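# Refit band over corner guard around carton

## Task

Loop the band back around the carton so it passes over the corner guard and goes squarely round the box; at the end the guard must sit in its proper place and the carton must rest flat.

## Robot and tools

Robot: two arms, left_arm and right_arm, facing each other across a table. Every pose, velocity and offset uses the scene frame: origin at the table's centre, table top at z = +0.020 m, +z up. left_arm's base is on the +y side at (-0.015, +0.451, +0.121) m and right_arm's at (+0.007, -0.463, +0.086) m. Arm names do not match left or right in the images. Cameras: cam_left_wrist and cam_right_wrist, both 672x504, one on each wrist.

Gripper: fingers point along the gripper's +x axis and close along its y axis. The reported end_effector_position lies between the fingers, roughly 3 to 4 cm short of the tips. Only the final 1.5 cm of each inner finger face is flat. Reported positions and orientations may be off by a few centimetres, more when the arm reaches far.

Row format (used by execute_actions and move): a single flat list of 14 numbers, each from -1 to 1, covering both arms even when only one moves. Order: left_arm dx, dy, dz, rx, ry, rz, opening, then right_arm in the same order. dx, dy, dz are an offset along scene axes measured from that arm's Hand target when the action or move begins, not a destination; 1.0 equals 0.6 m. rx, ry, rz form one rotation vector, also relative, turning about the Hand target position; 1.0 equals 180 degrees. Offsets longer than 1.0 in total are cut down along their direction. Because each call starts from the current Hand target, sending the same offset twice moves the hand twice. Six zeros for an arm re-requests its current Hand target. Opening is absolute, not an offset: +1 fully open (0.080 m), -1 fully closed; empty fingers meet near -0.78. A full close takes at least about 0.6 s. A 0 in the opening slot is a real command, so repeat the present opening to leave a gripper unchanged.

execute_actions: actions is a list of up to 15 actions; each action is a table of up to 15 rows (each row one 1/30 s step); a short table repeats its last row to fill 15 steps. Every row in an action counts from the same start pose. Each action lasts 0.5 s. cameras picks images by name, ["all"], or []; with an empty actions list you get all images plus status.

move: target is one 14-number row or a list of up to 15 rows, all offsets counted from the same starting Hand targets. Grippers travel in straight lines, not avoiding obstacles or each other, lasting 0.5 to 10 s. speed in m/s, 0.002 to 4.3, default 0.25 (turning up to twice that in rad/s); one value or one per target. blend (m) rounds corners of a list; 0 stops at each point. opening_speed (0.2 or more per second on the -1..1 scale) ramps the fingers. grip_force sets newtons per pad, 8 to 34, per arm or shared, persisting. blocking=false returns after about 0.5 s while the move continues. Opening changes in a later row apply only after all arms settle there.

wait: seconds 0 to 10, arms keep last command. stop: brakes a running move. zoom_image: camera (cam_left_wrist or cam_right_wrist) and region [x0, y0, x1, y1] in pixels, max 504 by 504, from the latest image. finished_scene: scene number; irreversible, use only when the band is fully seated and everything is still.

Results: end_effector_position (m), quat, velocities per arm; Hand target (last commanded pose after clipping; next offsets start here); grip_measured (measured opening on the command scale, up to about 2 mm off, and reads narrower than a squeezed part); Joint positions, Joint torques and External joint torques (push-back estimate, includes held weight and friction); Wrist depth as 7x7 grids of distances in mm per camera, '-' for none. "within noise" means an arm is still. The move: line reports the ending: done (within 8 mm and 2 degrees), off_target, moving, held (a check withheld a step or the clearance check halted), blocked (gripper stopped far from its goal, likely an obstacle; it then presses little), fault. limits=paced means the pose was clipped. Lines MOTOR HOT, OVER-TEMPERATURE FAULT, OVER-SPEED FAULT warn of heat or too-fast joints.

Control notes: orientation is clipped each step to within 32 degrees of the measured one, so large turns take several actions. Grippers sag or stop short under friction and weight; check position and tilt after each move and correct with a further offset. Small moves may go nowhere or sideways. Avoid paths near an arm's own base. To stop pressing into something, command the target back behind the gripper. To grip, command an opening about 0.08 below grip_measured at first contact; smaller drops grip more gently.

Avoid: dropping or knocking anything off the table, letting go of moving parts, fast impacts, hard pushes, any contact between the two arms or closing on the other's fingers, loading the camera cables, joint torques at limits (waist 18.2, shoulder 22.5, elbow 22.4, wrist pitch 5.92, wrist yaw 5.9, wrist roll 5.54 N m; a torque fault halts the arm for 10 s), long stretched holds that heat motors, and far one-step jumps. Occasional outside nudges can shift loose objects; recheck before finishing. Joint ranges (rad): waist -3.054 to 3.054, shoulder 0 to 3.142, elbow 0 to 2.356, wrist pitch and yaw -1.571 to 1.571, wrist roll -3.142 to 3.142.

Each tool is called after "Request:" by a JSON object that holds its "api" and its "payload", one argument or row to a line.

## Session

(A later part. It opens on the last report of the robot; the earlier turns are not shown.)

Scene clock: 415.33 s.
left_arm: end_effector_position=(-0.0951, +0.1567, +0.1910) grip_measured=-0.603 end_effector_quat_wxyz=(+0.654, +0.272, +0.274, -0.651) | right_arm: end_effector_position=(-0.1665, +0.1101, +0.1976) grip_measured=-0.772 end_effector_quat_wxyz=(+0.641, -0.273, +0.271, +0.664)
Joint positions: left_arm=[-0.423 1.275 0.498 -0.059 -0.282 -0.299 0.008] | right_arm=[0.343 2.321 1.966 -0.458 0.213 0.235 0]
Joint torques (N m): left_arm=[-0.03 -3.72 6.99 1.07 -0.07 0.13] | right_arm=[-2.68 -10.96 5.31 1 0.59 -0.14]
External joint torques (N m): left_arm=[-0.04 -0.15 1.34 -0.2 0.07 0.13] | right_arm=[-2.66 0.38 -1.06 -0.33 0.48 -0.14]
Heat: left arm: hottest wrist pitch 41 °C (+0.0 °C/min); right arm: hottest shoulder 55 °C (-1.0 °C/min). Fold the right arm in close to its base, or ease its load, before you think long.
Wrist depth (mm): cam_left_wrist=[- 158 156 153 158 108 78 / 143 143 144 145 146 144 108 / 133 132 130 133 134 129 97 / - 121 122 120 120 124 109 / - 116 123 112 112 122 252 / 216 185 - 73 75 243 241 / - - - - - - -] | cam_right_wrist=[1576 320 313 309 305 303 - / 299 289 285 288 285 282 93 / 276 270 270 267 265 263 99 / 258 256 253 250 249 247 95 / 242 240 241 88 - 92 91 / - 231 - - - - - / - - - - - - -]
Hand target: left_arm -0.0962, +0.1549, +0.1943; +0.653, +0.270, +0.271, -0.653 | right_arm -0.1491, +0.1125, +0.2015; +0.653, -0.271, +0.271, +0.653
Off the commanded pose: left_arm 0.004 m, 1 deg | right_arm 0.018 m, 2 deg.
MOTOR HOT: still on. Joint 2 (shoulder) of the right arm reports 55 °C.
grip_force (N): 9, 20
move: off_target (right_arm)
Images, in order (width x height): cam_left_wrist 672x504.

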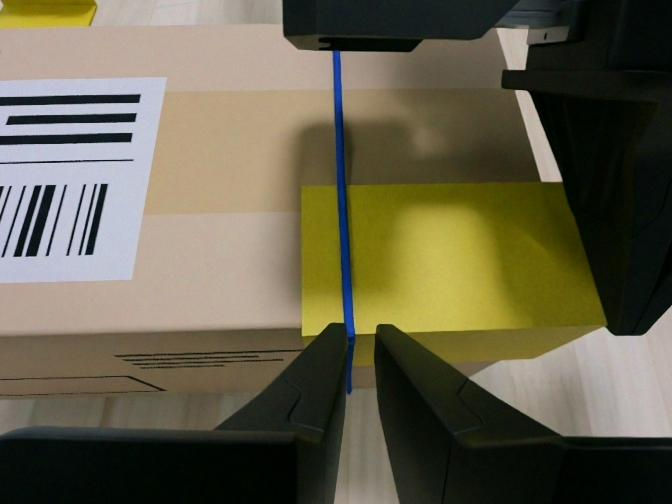

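Request:
{"api": "move", "payload": {
  "target": [-0.006, 0, -0.0005, 0, 0, 0, -0.6, 0.012, 0, 0.003, 0, 0, 0, -1],
  "speed": 0.02,
  "cameras": ["cam_left_wrist"]
}}

Request:
{"api": "zoom_image", "payload": {
  "camera": "cam_left_wrist",
  "region": [240, 20, 660, 420]
}}

Scene clock: 419.07 s.
left_arm: end_effector_position=(-0.0951, +0.1571, +0.1912) grip_measured=-0.603 end_effector_quat_wxyz=(+0.657, +0.274, +0.271, -0.649) | right_arm: end_effector_position=(-0.1638, +0.1094, +0.1980) grip_measured=-0.772 end_effector_quat_wxyz=(+0.637, -0.274, +0.272, +0.667)
Joint positions: left_arm=[-0.429 1.275 0.498 -0.061 -0.296 -0.301 0.008] | right_arm=[0.336 2.313 1.954 -0.454 0.2 0.225 0]
Joint torques (N m): left_arm=[-0.98 -2.82 7.6 1.13 0.05 -0.15] | right_arm=[-3.33 -11.19 5.27 0.96 0.71 -0.14]
External joint torques (N m): left_arm=[-0.99 0.8 1.88 -0.17 0.19 -0.15] | right_arm=[-3.38 0.29 -1.2 -0.39 0.61 -0.14]
Heat: left arm: hottest wrist pitch 41 °C (+0.0 °C/min); right arm: hottest shoulder 55 °C (+0.0 °C/min). Fold the right arm in close to its base, or ease its load, before you think long.
Wrist depth (mm): cam_left_wrist=[160 160 154 154 158 92 - / 142 145 145 146 146 142 86 / 134 132 132 134 134 134 98 / - 122 122 120 - 122 109 / - 116 124 112 112 123 251 / 230 187 - 73 75 240 240 / - - - - - - -] | cam_right_wrist=[1576 318 314 310 305 301 - / 296 291 285 285 283 279 92 / 279 273 270 267 265 261 98 / 258 256 253 251 249 246 95 / 243 241 241 88 - 92 91 / - 231 - - - - - / - - - - - - -]
Hand target: left_arm -0.0997, +0.1550, +0.1939; +0.653, +0.270, +0.271, -0.653 | right_arm -0.1421, +0.1125, +0.2032; +0.653, -0.271, +0.271, +0.653
Off the commanded pose: left_arm 0.006 m, 1 deg | right_arm 0.023 m, 2 deg.
MOTOR HOT: still on. Joint 2 (shoulder) of the right arm reports 55 °C.
grip_force (N): 9, 20
move: off_target (right_arm)
Images, in order (width x height): cam_left_wrist 672x504.

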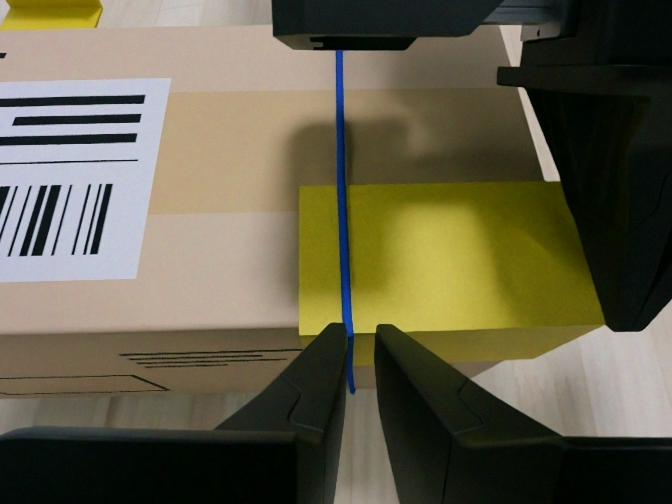

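Scaled by 1.200.

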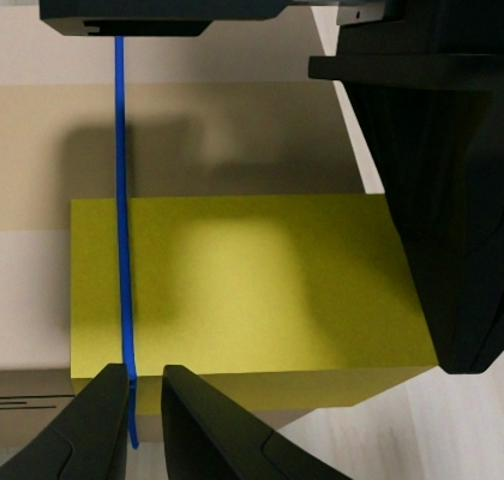

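Request:
{"api": "move", "payload": {
  "target": [
    [0.004, 0, 0, 0, 0, 0, -0.6, -0.022, 0, 0, 0, 0, 0, -1],
    [0.007, 0.04, 0.05, 0, 0, 0, -0.6, -0.03, 0, 0, 0, 0, 0, -1],
    [0.007, 0.05, 0.06, 0, 0, 0, -0.6, -0.075, 0, 0, 0, 0, 0, -1],
    [0.007, 0.05, 0.06, 0, 0, 0, -0.6, -0.075, -0.02, 0.08, 0, 0, 0, -1]
  ],
  "speed": [0.05, 0.08, 0.08, 0.12],
  "blend": [0.001, 0.003, 0.005, 0],
  "cameras": ["all"]
}}

Request:
{"api": "zoom_image", "payload": {
  "camera": "cam_left_wrist",
  "region": [200, 0, 620, 400]
}}

Scene clock: 425.50 s.
left_arm: end_effector_position=(-0.0939, +0.1887, +0.2204) grip_measured=-0.603 end_effector_quat_wxyz=(+0.649, +0.284, +0.276, -0.650) | right_arm: end_effector_position=(-0.1862, +0.0997, +0.2386) grip_measured=-0.772 end_effector_quat_wxyz=(+0.650, -0.282, +0.275, +0.650)
Joint positions: left_arm=[-0.482 1.069 0.527 -0.327 -0.315 -0.337 0.008] | right_arm=[0.396 2.333 2.165 -0.684 0.277 0.288 0]
Joint torques (N m): left_arm=[-0.29 -3.61 8.8 1.14 -0.39 -0.18] | right_arm=[0.11 -10.87 7.94 1.08 0.28 0.14]
External joint torques (N m): left_arm=[-0.3 -1.02 2.78 -0.08 -0.23 -0.18] | right_arm=[0.12 0.57 1.56 -0.21 0.14 0.14]
Heat: left arm: hottest wrist pitch 41 °C (+0.0 °C/min); right arm: hottest shoulder 57 °C (+3.0 °C/min). Fold the right arm in close to its base, or ease its load, before you think long.
Wrist depth (mm): cam_left_wrist=[191 196 197 197 198 388 122 / 182 178 179 181 181 360 126 / 164 165 165 - 160 330 322 / 155 155 156 152 - 303 308 / 216 217 225 211 252 286 288 / 263 267 - 73 75 271 267 / - - - - - - -] | cam_right_wrist=[1513 359 356 354 355 349 115 / 1437 336 329 330 329 328 319 / 1344 310 307 310 308 309 308 / 303 293 293 292 291 291 291 / 278 277 280 88 136 133 134 / 265 268 - - - - 128 / - - - - - - -]
Hand target: left_arm -0.0955, +0.1849, +0.2300; +0.653, +0.270, +0.271, -0.653 | right_arm -0.1870, +0.1004, +0.2511; +0.653, -0.271, +0.271, +0.653
Off the commanded pose: left_arm 0.010 m, 2 deg | right_arm 0.013 m, 2 deg.
MOTOR HOT: still on. Joint 2 (shoulder) of the right arm reports 57 °C.
grip_force (N): 9, 20
move: off_target (left_arm, right_arm)

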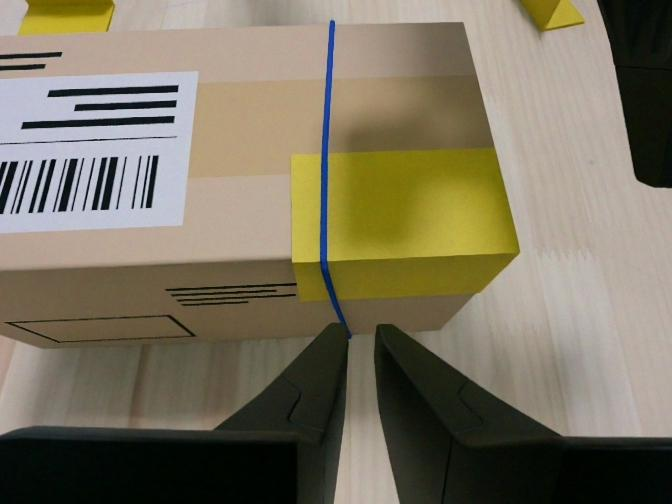

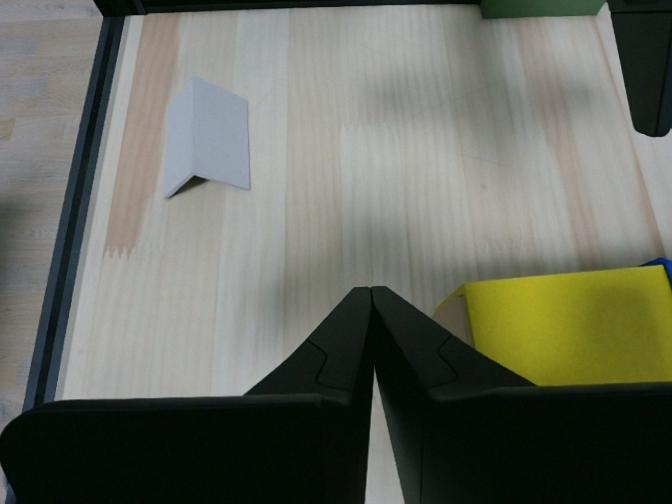

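Scaled by 1.200.

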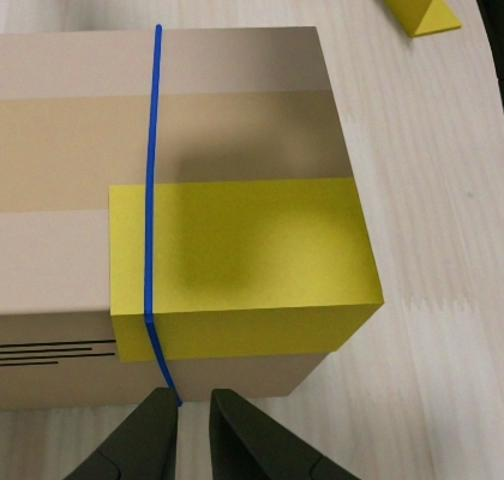

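Request:
{"api": "move", "payload": {
  "target": [
    [0, 0, 0, 0, 0, 0, -0.5, 0.169, -0.1073, -0.0235, 0, 0, 0, -0.4],
    [0.019, 0, 0, 0, 0, 0, -0.5, 0.169, -0.0743, -0.0692, 0, 0, 0, -0.4],
    [0.019, 0, 0, 0, 0, 0, -0.5, 0.169, -0.0723, -0.0752, 0, 0, 0, -0.4],
    [0.019, 0, 0, 0, 0, 0, -0.5, 0.169, -0.0723, -0.0752, 0, 0, 0, -1],
    [0.019, 0, 0, 0, 0, 0, -0.5, 0.169, -0.0622, 0.0257, 0, 0, 0, -1]
  ],
  "speed": [0.2, 0.07, 0.04, 0.05, 0.07],
  "blend": [0.004, 0, 0, 0, 0],
  "grip_force": [25, 30],
  "opening_speed": 1.2,
  "cameras": ["all"]
}}

Scene clock: 447.17 s.
left_arm: end_effector_position=(-0.0839, +0.1858, +0.2262) grip_measured=-0.503 end_effector_quat_wxyz=(+0.654, +0.275, +0.275, -0.649) | right_arm: end_effector_position=(-0.0858, +0.0571, +0.2517) grip_measured=-0.768 end_effector_quat_wxyz=(+0.649, -0.287, +0.280, +0.647)
Joint positions: left_arm=[-0.429 1.042 0.527 -0.328 -0.288 -0.305 0.012] | right_arm=[0.216 2.007 1.702 -0.533 0.155 0.157 0]
Joint torques (N m): left_arm=[0.22 -3.5 7.12 1.26 0.01 0.22] | right_arm=[-0.37 -8.68 9.82 1.64 0.04 -0.06]
External joint torques (N m): left_arm=[0.23 -0.96 0.93 -0.03 0.15 0.21] | right_arm=[-0.34 0.75 3.44 0.33 -0.05 -0.06]
Heat: left arm: hottest wrist pitch 42 °C (+1.0 °C/min); right arm: hottest shoulder 55 °C (+0.0 °C/min). Fold the right arm in close to its base, or ease its load, before you think long.
Wrist depth (mm): cam_left_wrist=[399 402 403 137 412 407 418 / 187 188 188 190 191 375 380 / 171 172 174 177 179 339 345 / 159 159 160 158 - 308 320 / 201 203 209 185 223 290 296 / 267 274 - 73 75 275 275 / - - - - - - -] | cam_right_wrist=[374 372 369 356 363 361 359 / 346 342 346 343 339 338 337 / 329 328 325 326 325 167 166 / 310 309 157 156 157 157 155 / 294 292 152 88 97 149 148 / 284 284 - - - - - / - - - - - - -]
Hand target: left_arm -0.0841, +0.1850, +0.2299; +0.653, +0.270, +0.271, -0.653 | right_arm -0.0855, +0.0631, +0.2666; +0.653, -0.271, +0.271, +0.653
Off the commanded pose: left_arm 0.004 m, 1 deg | right_arm 0.016 m, 2 deg.
MOTOR HOT: still on. Joint 2 (shoulder) of the right arm reports 55 °C.
grip_force (N): 25, 30
move: off_target (right_arm); blend cut to 0 m at target 1

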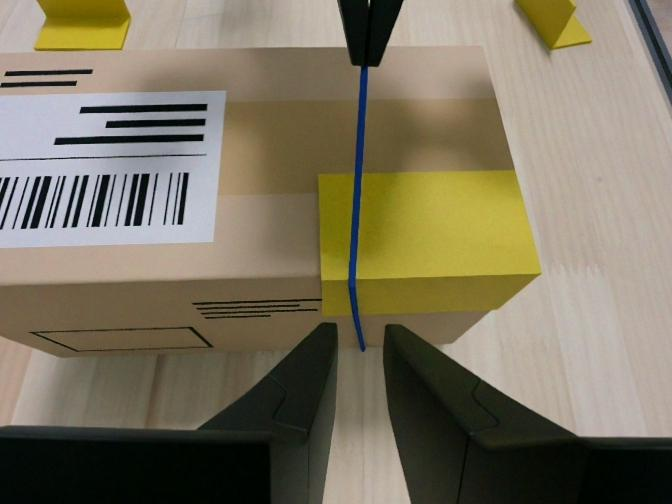

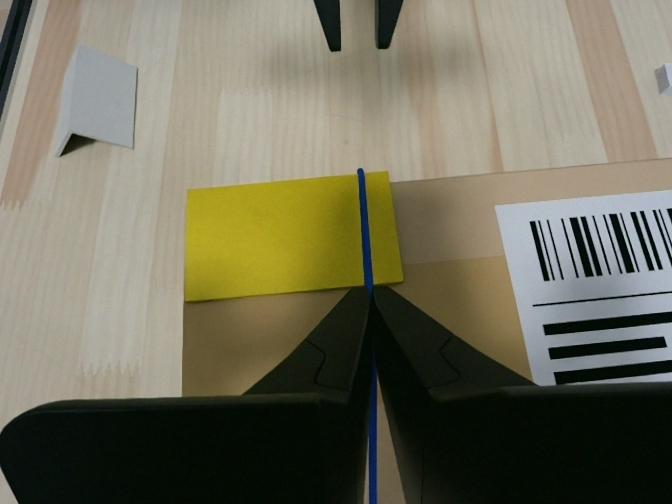

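Request:
{"api": "move", "payload": {
  "target": [0, -0.087, -0.0357, 0, 0, 0, -0.5, 0, 0, 0, 0, 0, 0, -1],
  "speed": 0.08,
  "cameras": ["all"]
}}

Request:
{"api": "zoom_image", "payload": {
  "camera": "cam_left_wrist",
  "region": [260, 220, 460, 400]
}}

Request:
{"api": "zoom_image", "payload": {
  "camera": "cam_right_wrist",
  "region": [160, 60, 520, 320]
}}

Scene clock: 452.33 s.
left_arm: end_effector_position=(-0.0825, +0.1381, +0.2035) grip_measured=-0.503 end_effector_quat_wxyz=(+0.654, +0.275, +0.276, -0.649) | right_arm: end_effector_position=(-0.0858, +0.0570, +0.2517) grip_measured=-0.768 end_effector_quat_wxyz=(+0.649, -0.287, +0.281, +0.647)
Joint positions: left_arm=[-0.336 1.304 0.576 -0.098 -0.224 -0.235 0.012] | right_arm=[0.216 2.007 1.702 -0.534 0.155 0.157 0]
Joint torques (N m): left_arm=[0.23 -3.11 8.34 1.54 0.07 0.21] | right_arm=[-0.33 -8.62 9.76 1.63 0.04 -0.07]
External joint torques (N m): left_arm=[0.22 0.81 2.52 0.24 0.18 0.21] | right_arm=[-0.4 0.86 3.35 0.32 -0.03 -0.07]
Heat: left arm: hottest wrist pitch 42 °C (+1.0 °C/min); right arm: hottest shoulder 55 °C (-1.0 °C/min). Fold the right arm in close to its base, or ease its load, before you think long.
Wrist depth (mm): cam_left_wrist=[353 365 366 84 360 378 372 / 158 156 158 155 159 332 345 / 142 145 143 143 146 150 316 / 134 134 133 134 135 131 291 / 123 124 124 105 124 125 271 / - 117 73 73 - 118 251 / - - - 229 - - -] | cam_right_wrist=[375 372 112 356 115 362 360 / 346 344 345 128 331 339 337 / 329 328 325 161 168 166 166 / 311 308 157 156 157 157 155 / 294 292 152 88 97 149 148 / 284 283 - - - - - / - - - - - - -]
Hand target: left_arm -0.0840, +0.1328, +0.2085; +0.653, +0.270, +0.271, -0.653 | right_arm -0.0855, +0.0631, +0.2665; +0.653, -0.271, +0.271, +0.653
Off the commanded pose: left_arm 0.007 m, 1 deg | right_arm 0.016 m, 2 deg.
MOTOR HOT: still on. Joint 2 (shoulder) of the right arm reports 55 °C.
grip_force (N): 25, 30
move: off_target (right_arm)

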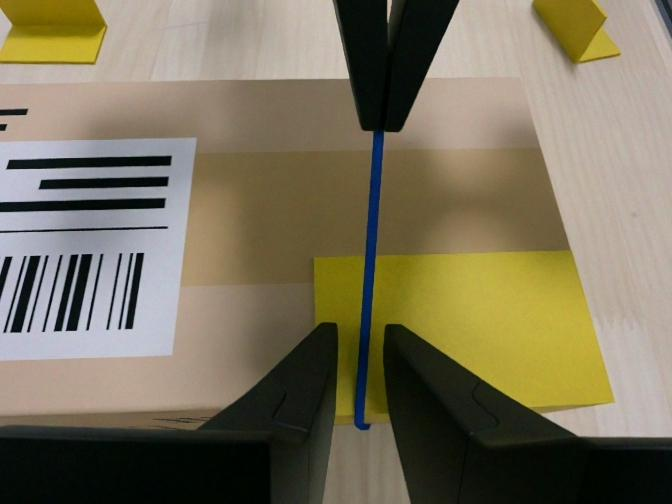

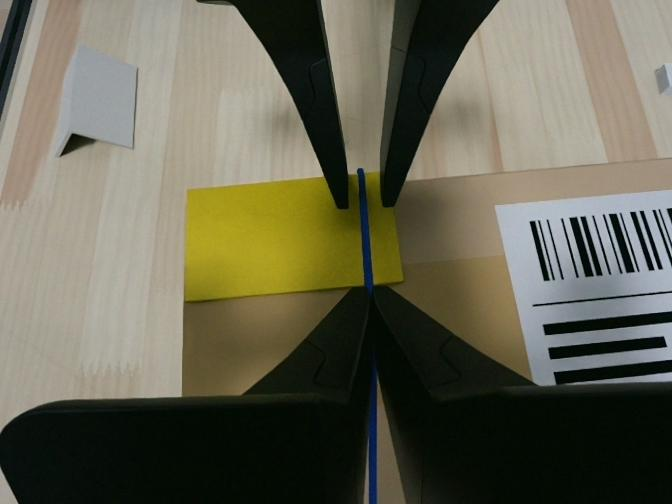

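Scaled by 2.520.

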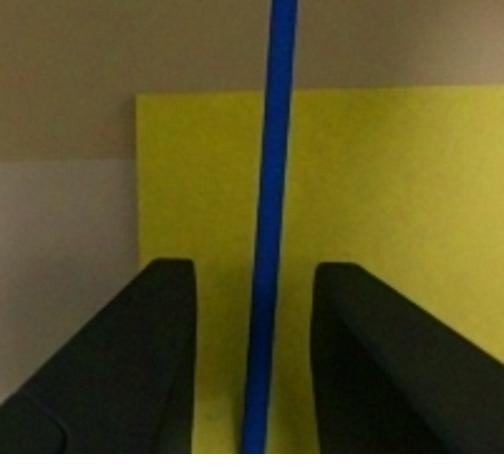

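Scaled by 1.400.

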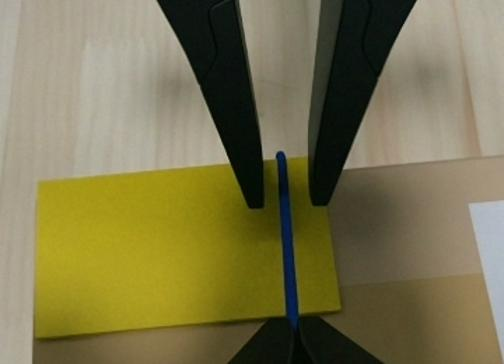

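Request:
{"api": "move", "payload": {
  "target": [
    [0, 0, 0, 0, 0, 0, -1, 0, 0, 0, 0, 0, 0, -1],
    [0, 0.0453, 0.012, 0, 0, 0, -1, 0, -0.005, -0.0525, 0, 0, 0, -1],
    [0, 0.0453, 0.012, 0, 0, 0, -1, 0, -0.01, -0.0925, 0, 0, 0, -1],
    [0, 0.0453, 0.012, 0, 0, 0, -1, 0, -0.01, -0.0925, 0, 0, 0, -0.6],
    [0, 0.0453, 0.012, 0, 0, 0, -1, 0, -0.06, -0.042, 0, 0, 0, -0.6]
  ],
  "speed": [0.05, 0.06, 0.06, 0.05, 0.1],
  "blend": [0, 0.004, 0, 0, 0],
  "opening_speed": 1.0,
  "cameras": ["all"]
}}

Request:
{"api": "zoom_image", "payload": {
  "camera": "cam_left_wrist",
  "region": [240, 180, 660, 420]
}}

Scene clock: 462.33 s.
left_arm: end_effector_position=(-0.0845, +0.1581, +0.2136) grip_measured=-0.768 end_effector_quat_wxyz=(+0.651, +0.275, +0.273, -0.653) | right_arm: end_effector_position=(-0.0853, +0.0290, +0.2374) grip_measured=-0.604 end_effector_quat_wxyz=(+0.652, -0.274, +0.272, +0.653)
Joint positions: left_arm=[-0.372 1.192 0.547 -0.182 -0.242 -0.254 0] | right_arm=[0.231 1.89 1.463 -0.381 0.164 0.166 0.008]
Joint torques (N m): left_arm=[-0.46 -4.88 5.68 1.06 -0.33 -0.17] | right_arm=[0.15 -8.6 5.82 1.16 0.2 0.13]
External joint torques (N m): left_arm=[-0.46 -1.59 -0.31 -0.24 -0.21 -0.17] | right_arm=[0.17 0.09 -0.56 -0.18 0.12 0.13]
Heat: left arm: hottest wrist pitch 41 °C (+0.0 °C/min); right arm: hottest shoulder 55 °C (+0.0 °C/min). Fold the right arm in close to its base, or ease its load, before you think long.
Wrist depth (mm): cam_left_wrist=[363 381 384 375 392 393 396 / 168 170 170 172 174 359 360 / 158 156 157 158 158 165 329 / 143 145 145 145 - 147 302 / - 134 137 135 - 133 282 / 218 222 - 73 - 260 263 / - - - - - - -] | cam_right_wrist=[383 375 374 142 365 359 359 / 347 346 346 341 339 339 168 / 326 324 161 158 159 158 157 / 306 304 153 151 149 148 147 / 287 284 144 89 140 140 138 / 277 - - - - - - / - - - - - - -]
Hand target: left_arm -0.0841, +0.1600, +0.2156; +0.653, +0.270, +0.271, -0.653 | right_arm -0.0856, +0.0271, +0.2414; +0.653, -0.271, +0.271, +0.653
Off the commanded pose: left_arm 0.003 m, 1 deg | right_arm 0.004 m, 0 deg.
MOTOR HOT: still on. Joint 2 (shoulder) of the right arm reports 55 °C.
grip_force (N): 25, 30
move: done

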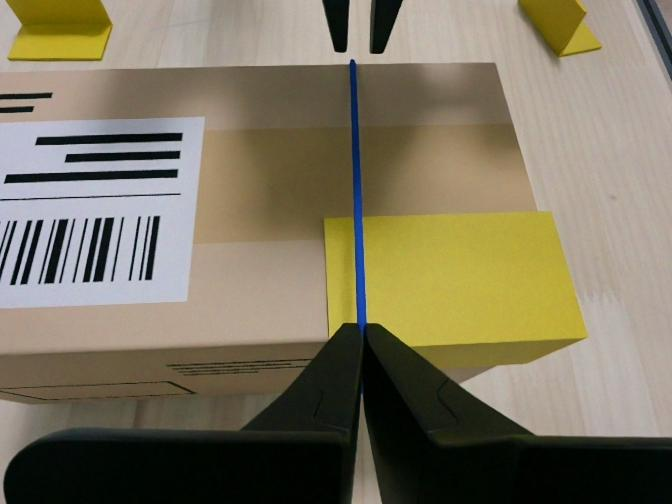

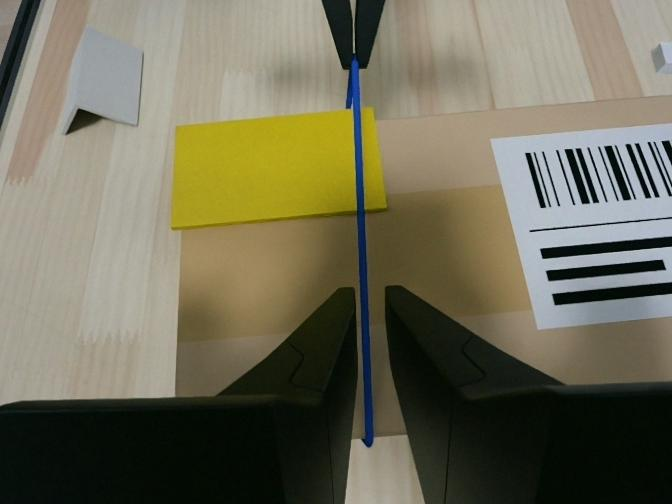

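Scaled by 1.200.

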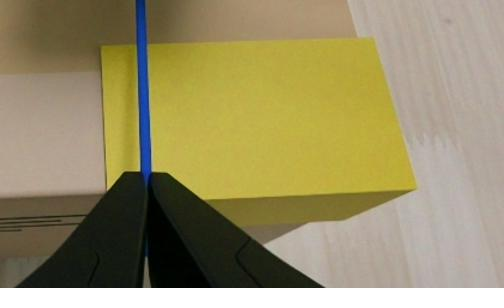

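Request:
{"api": "move", "payload": {
  "target": [
    [-0.0122, 0, 0, 0, 0, 0, -1, 0, 0, 0, 0, 0, 0, -0.6],
    [-0.0122, -0.0088, -0.0375, 0, 0, 0, -1, 0, 0, 0, 0, 0, 0, -0.6]
  ],
  "speed": [0.06, 0.05],
  "blend": [0.003, 0],
  "cameras": ["all"]
}}

Request:
{"api": "zoom_image", "payload": {
  "camera": "cam_left_wrist",
  "region": [240, 180, 660, 420]
}}

Request:
{"api": "zoom_image", "payload": {
  "camera": "cam_right_wrist",
  "region": [120, 20, 440, 260]
}}

Scene clock: 467.17 s.
left_arm: end_effector_position=(-0.0924, +0.1526, +0.1973) grip_measured=-0.768 end_effector_quat_wxyz=(+0.654, +0.265, +0.270, -0.655) | right_arm: end_effector_position=(-0.0853, +0.0290, +0.2374) grip_measured=-0.604 end_effector_quat_wxyz=(+0.652, -0.274, +0.272, +0.653)
Joint positions: left_arm=[-0.402 1.263 0.506 -0.055 -0.266 -0.279 0] | right_arm=[0.231 1.89 1.463 -0.381 0.164 0.166 0.008]
Joint torques (N m): left_arm=[-0.02 -3.01 5.19 1.39 -0.1 0.05] | right_arm=[0.2 -8.67 5.89 1.17 0.19 0.14]
External joint torques (N m): left_arm=[-0.03 0.54 -0.55 0.08 0.03 0.05] | right_arm=[0.2 0.01 -0.48 -0.18 0.11 0.13]
Heat: left arm: hottest wrist pitch 41 °C (+0.0 °C/min); right arm: hottest shoulder 54 °C (-1.0 °C/min). Fold the right arm in close to its base, or ease its load, before you think long.
Wrist depth (mm): cam_left_wrist=[- 368 372 168 379 374 387 / 151 152 153 153 155 339 350 / 137 138 139 140 142 304 317 / 126 127 128 124 127 132 291 / 117 118 120 116 118 120 268 / 212 176 135 73 133 246 249 / - - - - - - -] | cam_right_wrist=[381 376 373 145 367 360 360 / 348 347 347 165 339 170 168 / 326 321 160 157 160 158 157 / 305 301 153 151 149 148 147 / 287 283 145 88 140 140 138 / 278 - - - - - - / - - - - - - -]
Hand target: left_arm -0.0915, +0.1546, +0.1932; +0.653, +0.270, +0.271, -0.653 | right_arm -0.0856, +0.0271, +0.2414; +0.653, -0.271, +0.271, +0.653
Off the commanded pose: left_arm 0.005 m, 1 deg | right_arm 0.004 m, 0 deg.
MOTOR HOT: still on. Joint 2 (shoulder) of the right arm reports 54 °C.
grip_force (N): 25, 30
move: done; blend cut to 0 m at target 1

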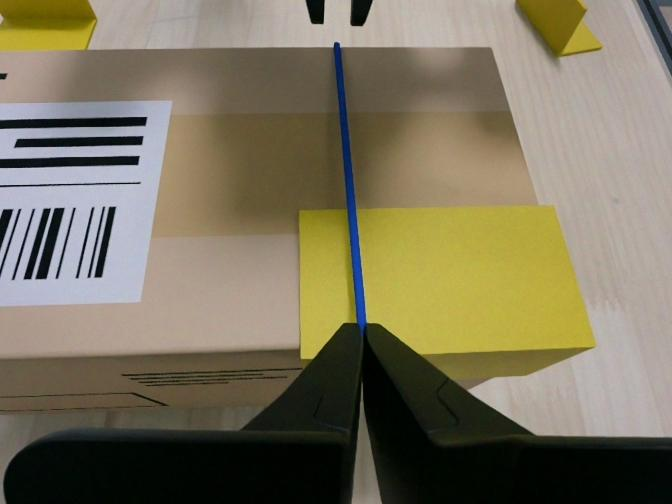

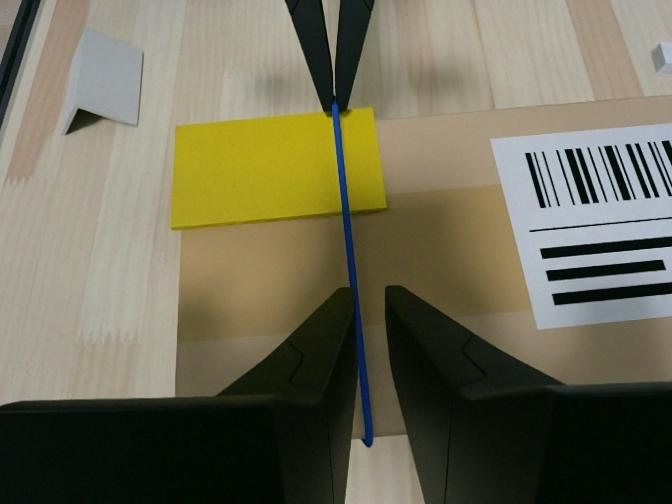

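Scaled by 1.200.

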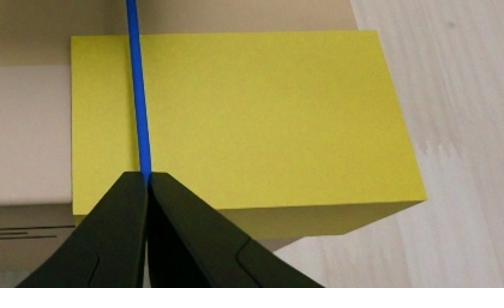

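Scaled by 1.575.

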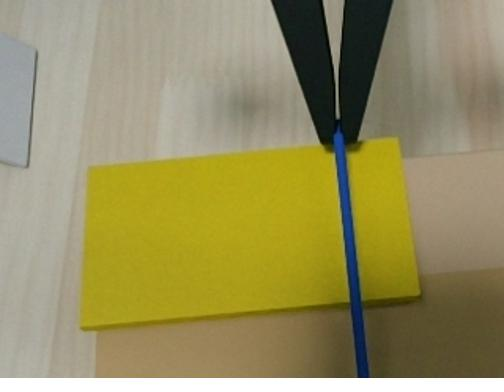

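Request:
{"api": "move", "payload": {
  "target": [
    [-0.002, 0.008, 0.012, 0, 0, 0, -1, 0, 0, 0, 0, 0, 0, -0.6],
    [-0.006, 0.008, 0.012, 0, 0, 0, -1, 0, 0, 0, 0, 0, 0, -0.6],
    [-0.006, 0, -0.001, 0, 0, 0, -1, 0, 0, 0, 0, 0, 0, -0.6],
    [-0.006, 0, -0.001, 0, 0, 0, -0.64, 0, 0, 0, 0, 0, 0, -0.6]
  ],
  "speed": [0.05, 0.05, 0.04, 0.04],
  "blend": [0.001, 0.001, 0, 0],
  "opening_speed": 0.3,
  "cameras": ["all"]
}}

Request:
{"api": "zoom_image", "payload": {
  "camera": "cam_left_wrist",
  "region": [260, 220, 500, 400]
}}

Request:
{"api": "zoom_image", "payload": {
  "camera": "cam_right_wrist",
  "region": [120, 20, 440, 260]
}}

Scene clock: 472.57 s.
left_arm: end_effector_position=(-0.0957, +0.1534, +0.1956) grip_measured=-0.644 end_effector_quat_wxyz=(+0.653, +0.267, +0.270, -0.655) | right_arm: end_effector_position=(-0.0853, +0.0290, +0.2374) grip_measured=-0.604 end_effector_quat_wxyz=(+0.652, -0.274, +0.272, +0.653)
Joint positions: left_arm=[-0.417 1.272 0.506 -0.052 -0.276 -0.289 0.006] | right_arm=[0.231 1.89 1.463 -0.381 0.164 0.166 0.008]
Joint torques (N m): left_arm=[-0.09 -2.9 5.64 1.33 -0.16 -0.02] | right_arm=[0.25 -8.59 5.86 1.15 0.21 0.14]
External joint torques (N m): left_arm=[-0.07 0.7 -0.1 0.03 -0.03 -0.02] | right_arm=[0.26 0.14 -0.58 -0.21 0.13 0.14]
Heat: left arm: hottest wrist pitch 41 °C (+0.0 °C/min); right arm: hottest shoulder 53 °C (-2.0 °C/min). Fold the right arm in close to its base, or ease its load, before you think long.
Wrist depth (mm): cam_left_wrist=[357 366 366 367 374 372 380 / 145 149 151 151 152 333 344 / 136 136 137 137 141 304 312 / - 125 126 122 125 127 288 / 115 116 118 116 117 119 265 / 220 186 138 73 65 244 246 / - - - - - - -] | cam_right_wrist=[381 380 370 147 366 362 358 / 347 345 347 166 339 170 168 / 328 321 159 157 160 158 157 / 306 301 153 151 150 148 147 / 287 282 145 88 140 140 138 / 277 - - - - - - / - - - - - - -]
Hand target: left_arm -0.0950, +0.1546, +0.1927; +0.653, +0.270, +0.271, -0.653 | right_arm -0.0856, +0.0271, +0.2414; +0.653, -0.271, +0.271, +0.653
Off the commanded pose: left_arm 0.003 m, 0 deg | right_arm 0.004 m, 0 deg.
MOTOR HOT: still on. Joint 2 (shoulder) of the right arm reports 53 °C.
grip_force (N): 25, 30
move: done; blend cut to 0 m at target 1

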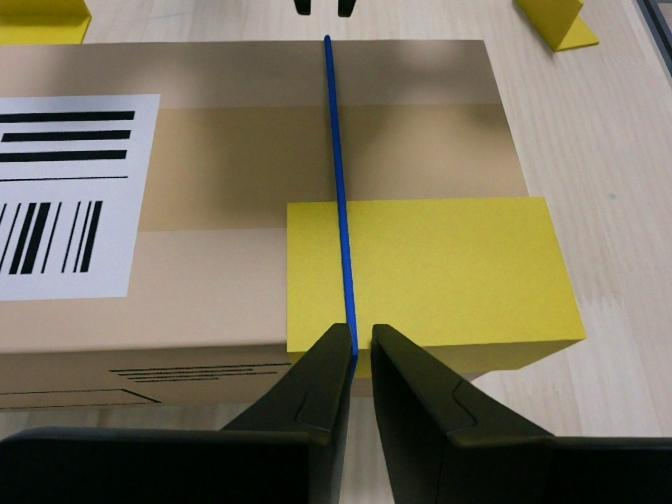

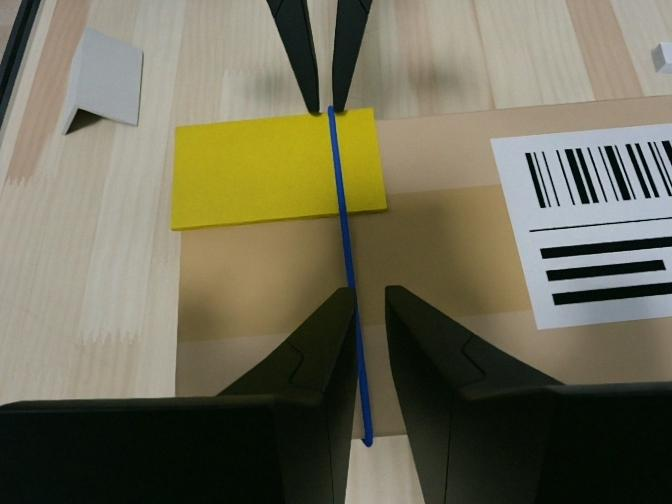

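Scaled by 2.100.

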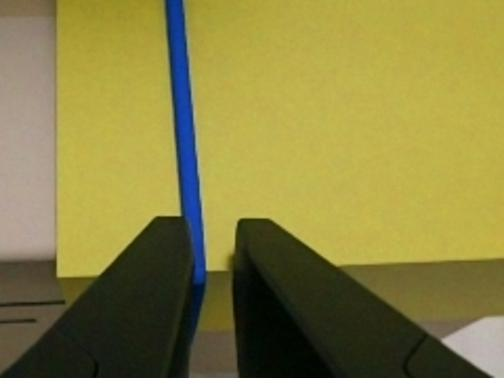

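Scaled by 1.575.

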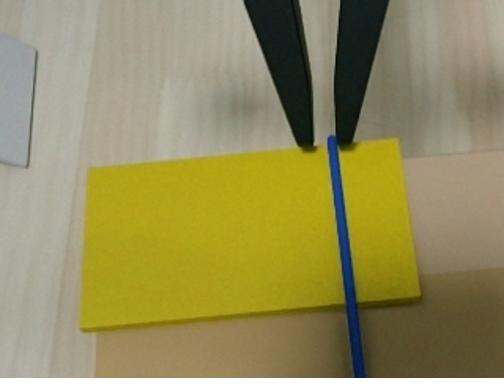

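Request:
{"api": "move", "payload": {
  "target": [
    [0.0025, 0.002, 0.003, 0, 0, 0, -0.64, 0, 0, 0, 0, 0, 0, -0.6],
    [0.0025, 0.05, 0.06, 0, 0, 0, -0.64, 0, 0, 0, 0, 0, 0, -0.6]
  ],
  "speed": [0.03, 0.08],
  "blend": [0.001, 0],
  "cameras": ["all"]
}}

Request:
{"api": "zoom_image", "payload": {
  "camera": "cam_left_wrist",
  "region": [200, 0, 620, 400]
}}

Request:
{"api": "zoom_image", "payload": {
  "camera": "cam_right_wrist",
  "region": [120, 60, 520, 460]
}}

Scene clock: 476.00 s.
left_arm: end_effector_position=(-0.0920, +0.1883, +0.2191) grip_measured=-0.643 end_effector_quat_wxyz=(+0.649, +0.283, +0.276, -0.650) | right_arm: end_effector_position=(-0.0853, +0.0290, +0.2374) grip_measured=-0.604 end_effector_quat_wxyz=(+0.652, -0.274, +0.272, +0.653)
Joint positions: left_arm=[-0.471 1.068 0.521 -0.32 -0.308 -0.329 0.006] | right_arm=[0.231 1.89 1.463 -0.381 0.164 0.166 0.008]
Joint torques (N m): left_arm=[-0.33 -3.59 8.67 1.12 -0.39 -0.16] | right_arm=[0.28 -8.63 5.8 1.14 0.21 0.13]
External joint torques (N m): left_arm=[-0.32 -0.97 2.58 -0.13 -0.24 -0.16] | right_arm=[0.21 0.14 -0.64 -0.22 0.14 0.13]
Heat: left arm: hottest wrist pitch 41 °C (+0.0 °C/min); right arm: hottest shoulder 53 °C (-2.0 °C/min). Fold the right arm in close to its base, or ease its load, before you think long.
Wrist depth (mm): cam_left_wrist=[- 194 195 196 197 393 396 / 180 177 177 179 180 357 359 / 162 163 164 171 164 322 332 / 153 154 155 156 156 295 306 / 212 217 225 188 246 285 284 / 262 266 - 73 86 269 266 / - - - - - - -] | cam_right_wrist=[382 378 372 370 363 363 359 / 346 345 347 344 340 170 168 / 327 325 158 158 160 158 157 / 306 301 153 151 149 148 147 / 287 284 145 88 140 140 139 / 277 - - - - - - / - - - - - - -]
Hand target: left_arm -0.0934, +0.1847, +0.2285; +0.653, +0.270, +0.271, -0.653 | right_arm -0.0856, +0.0271, +0.2414; +0.653, -0.271, +0.271, +0.653
Off the commanded pose: left_arm 0.010 m, 2 deg | right_arm 0.004 m, 0 deg.
MOTOR HOT: still on. Joint 2 (shoulder) of the right arm reports 53 °C.
grip_force (N): 25, 30
move: off_target (left_arm)

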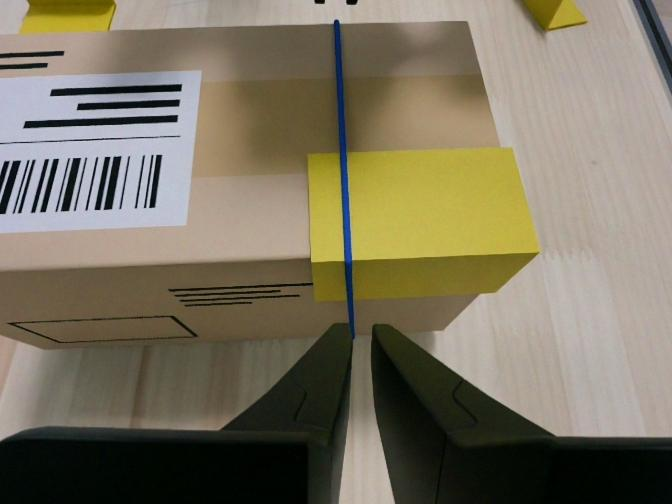

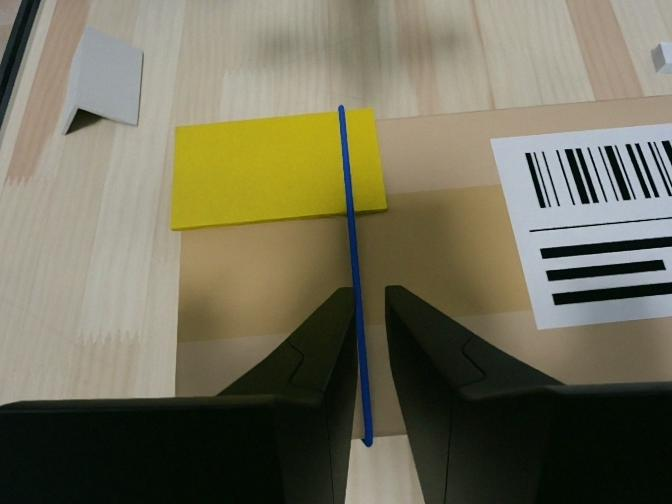

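Scaled by 1.200.

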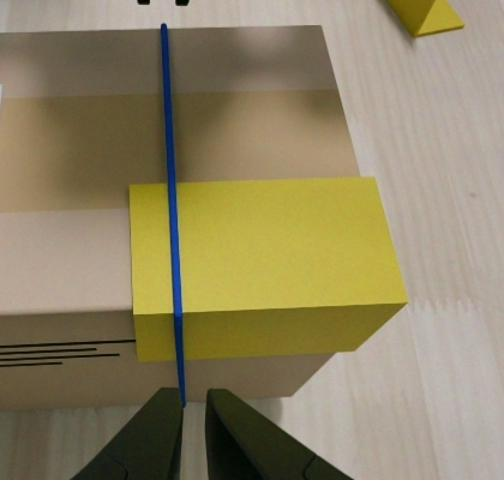

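Scaled by 1.260.

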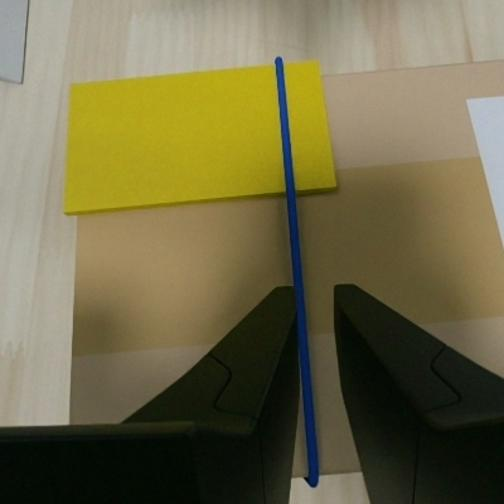

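Request:
{"api": "finished_scene", "payload": {
  "scene": 1
}}

The scene is finished: the task was done.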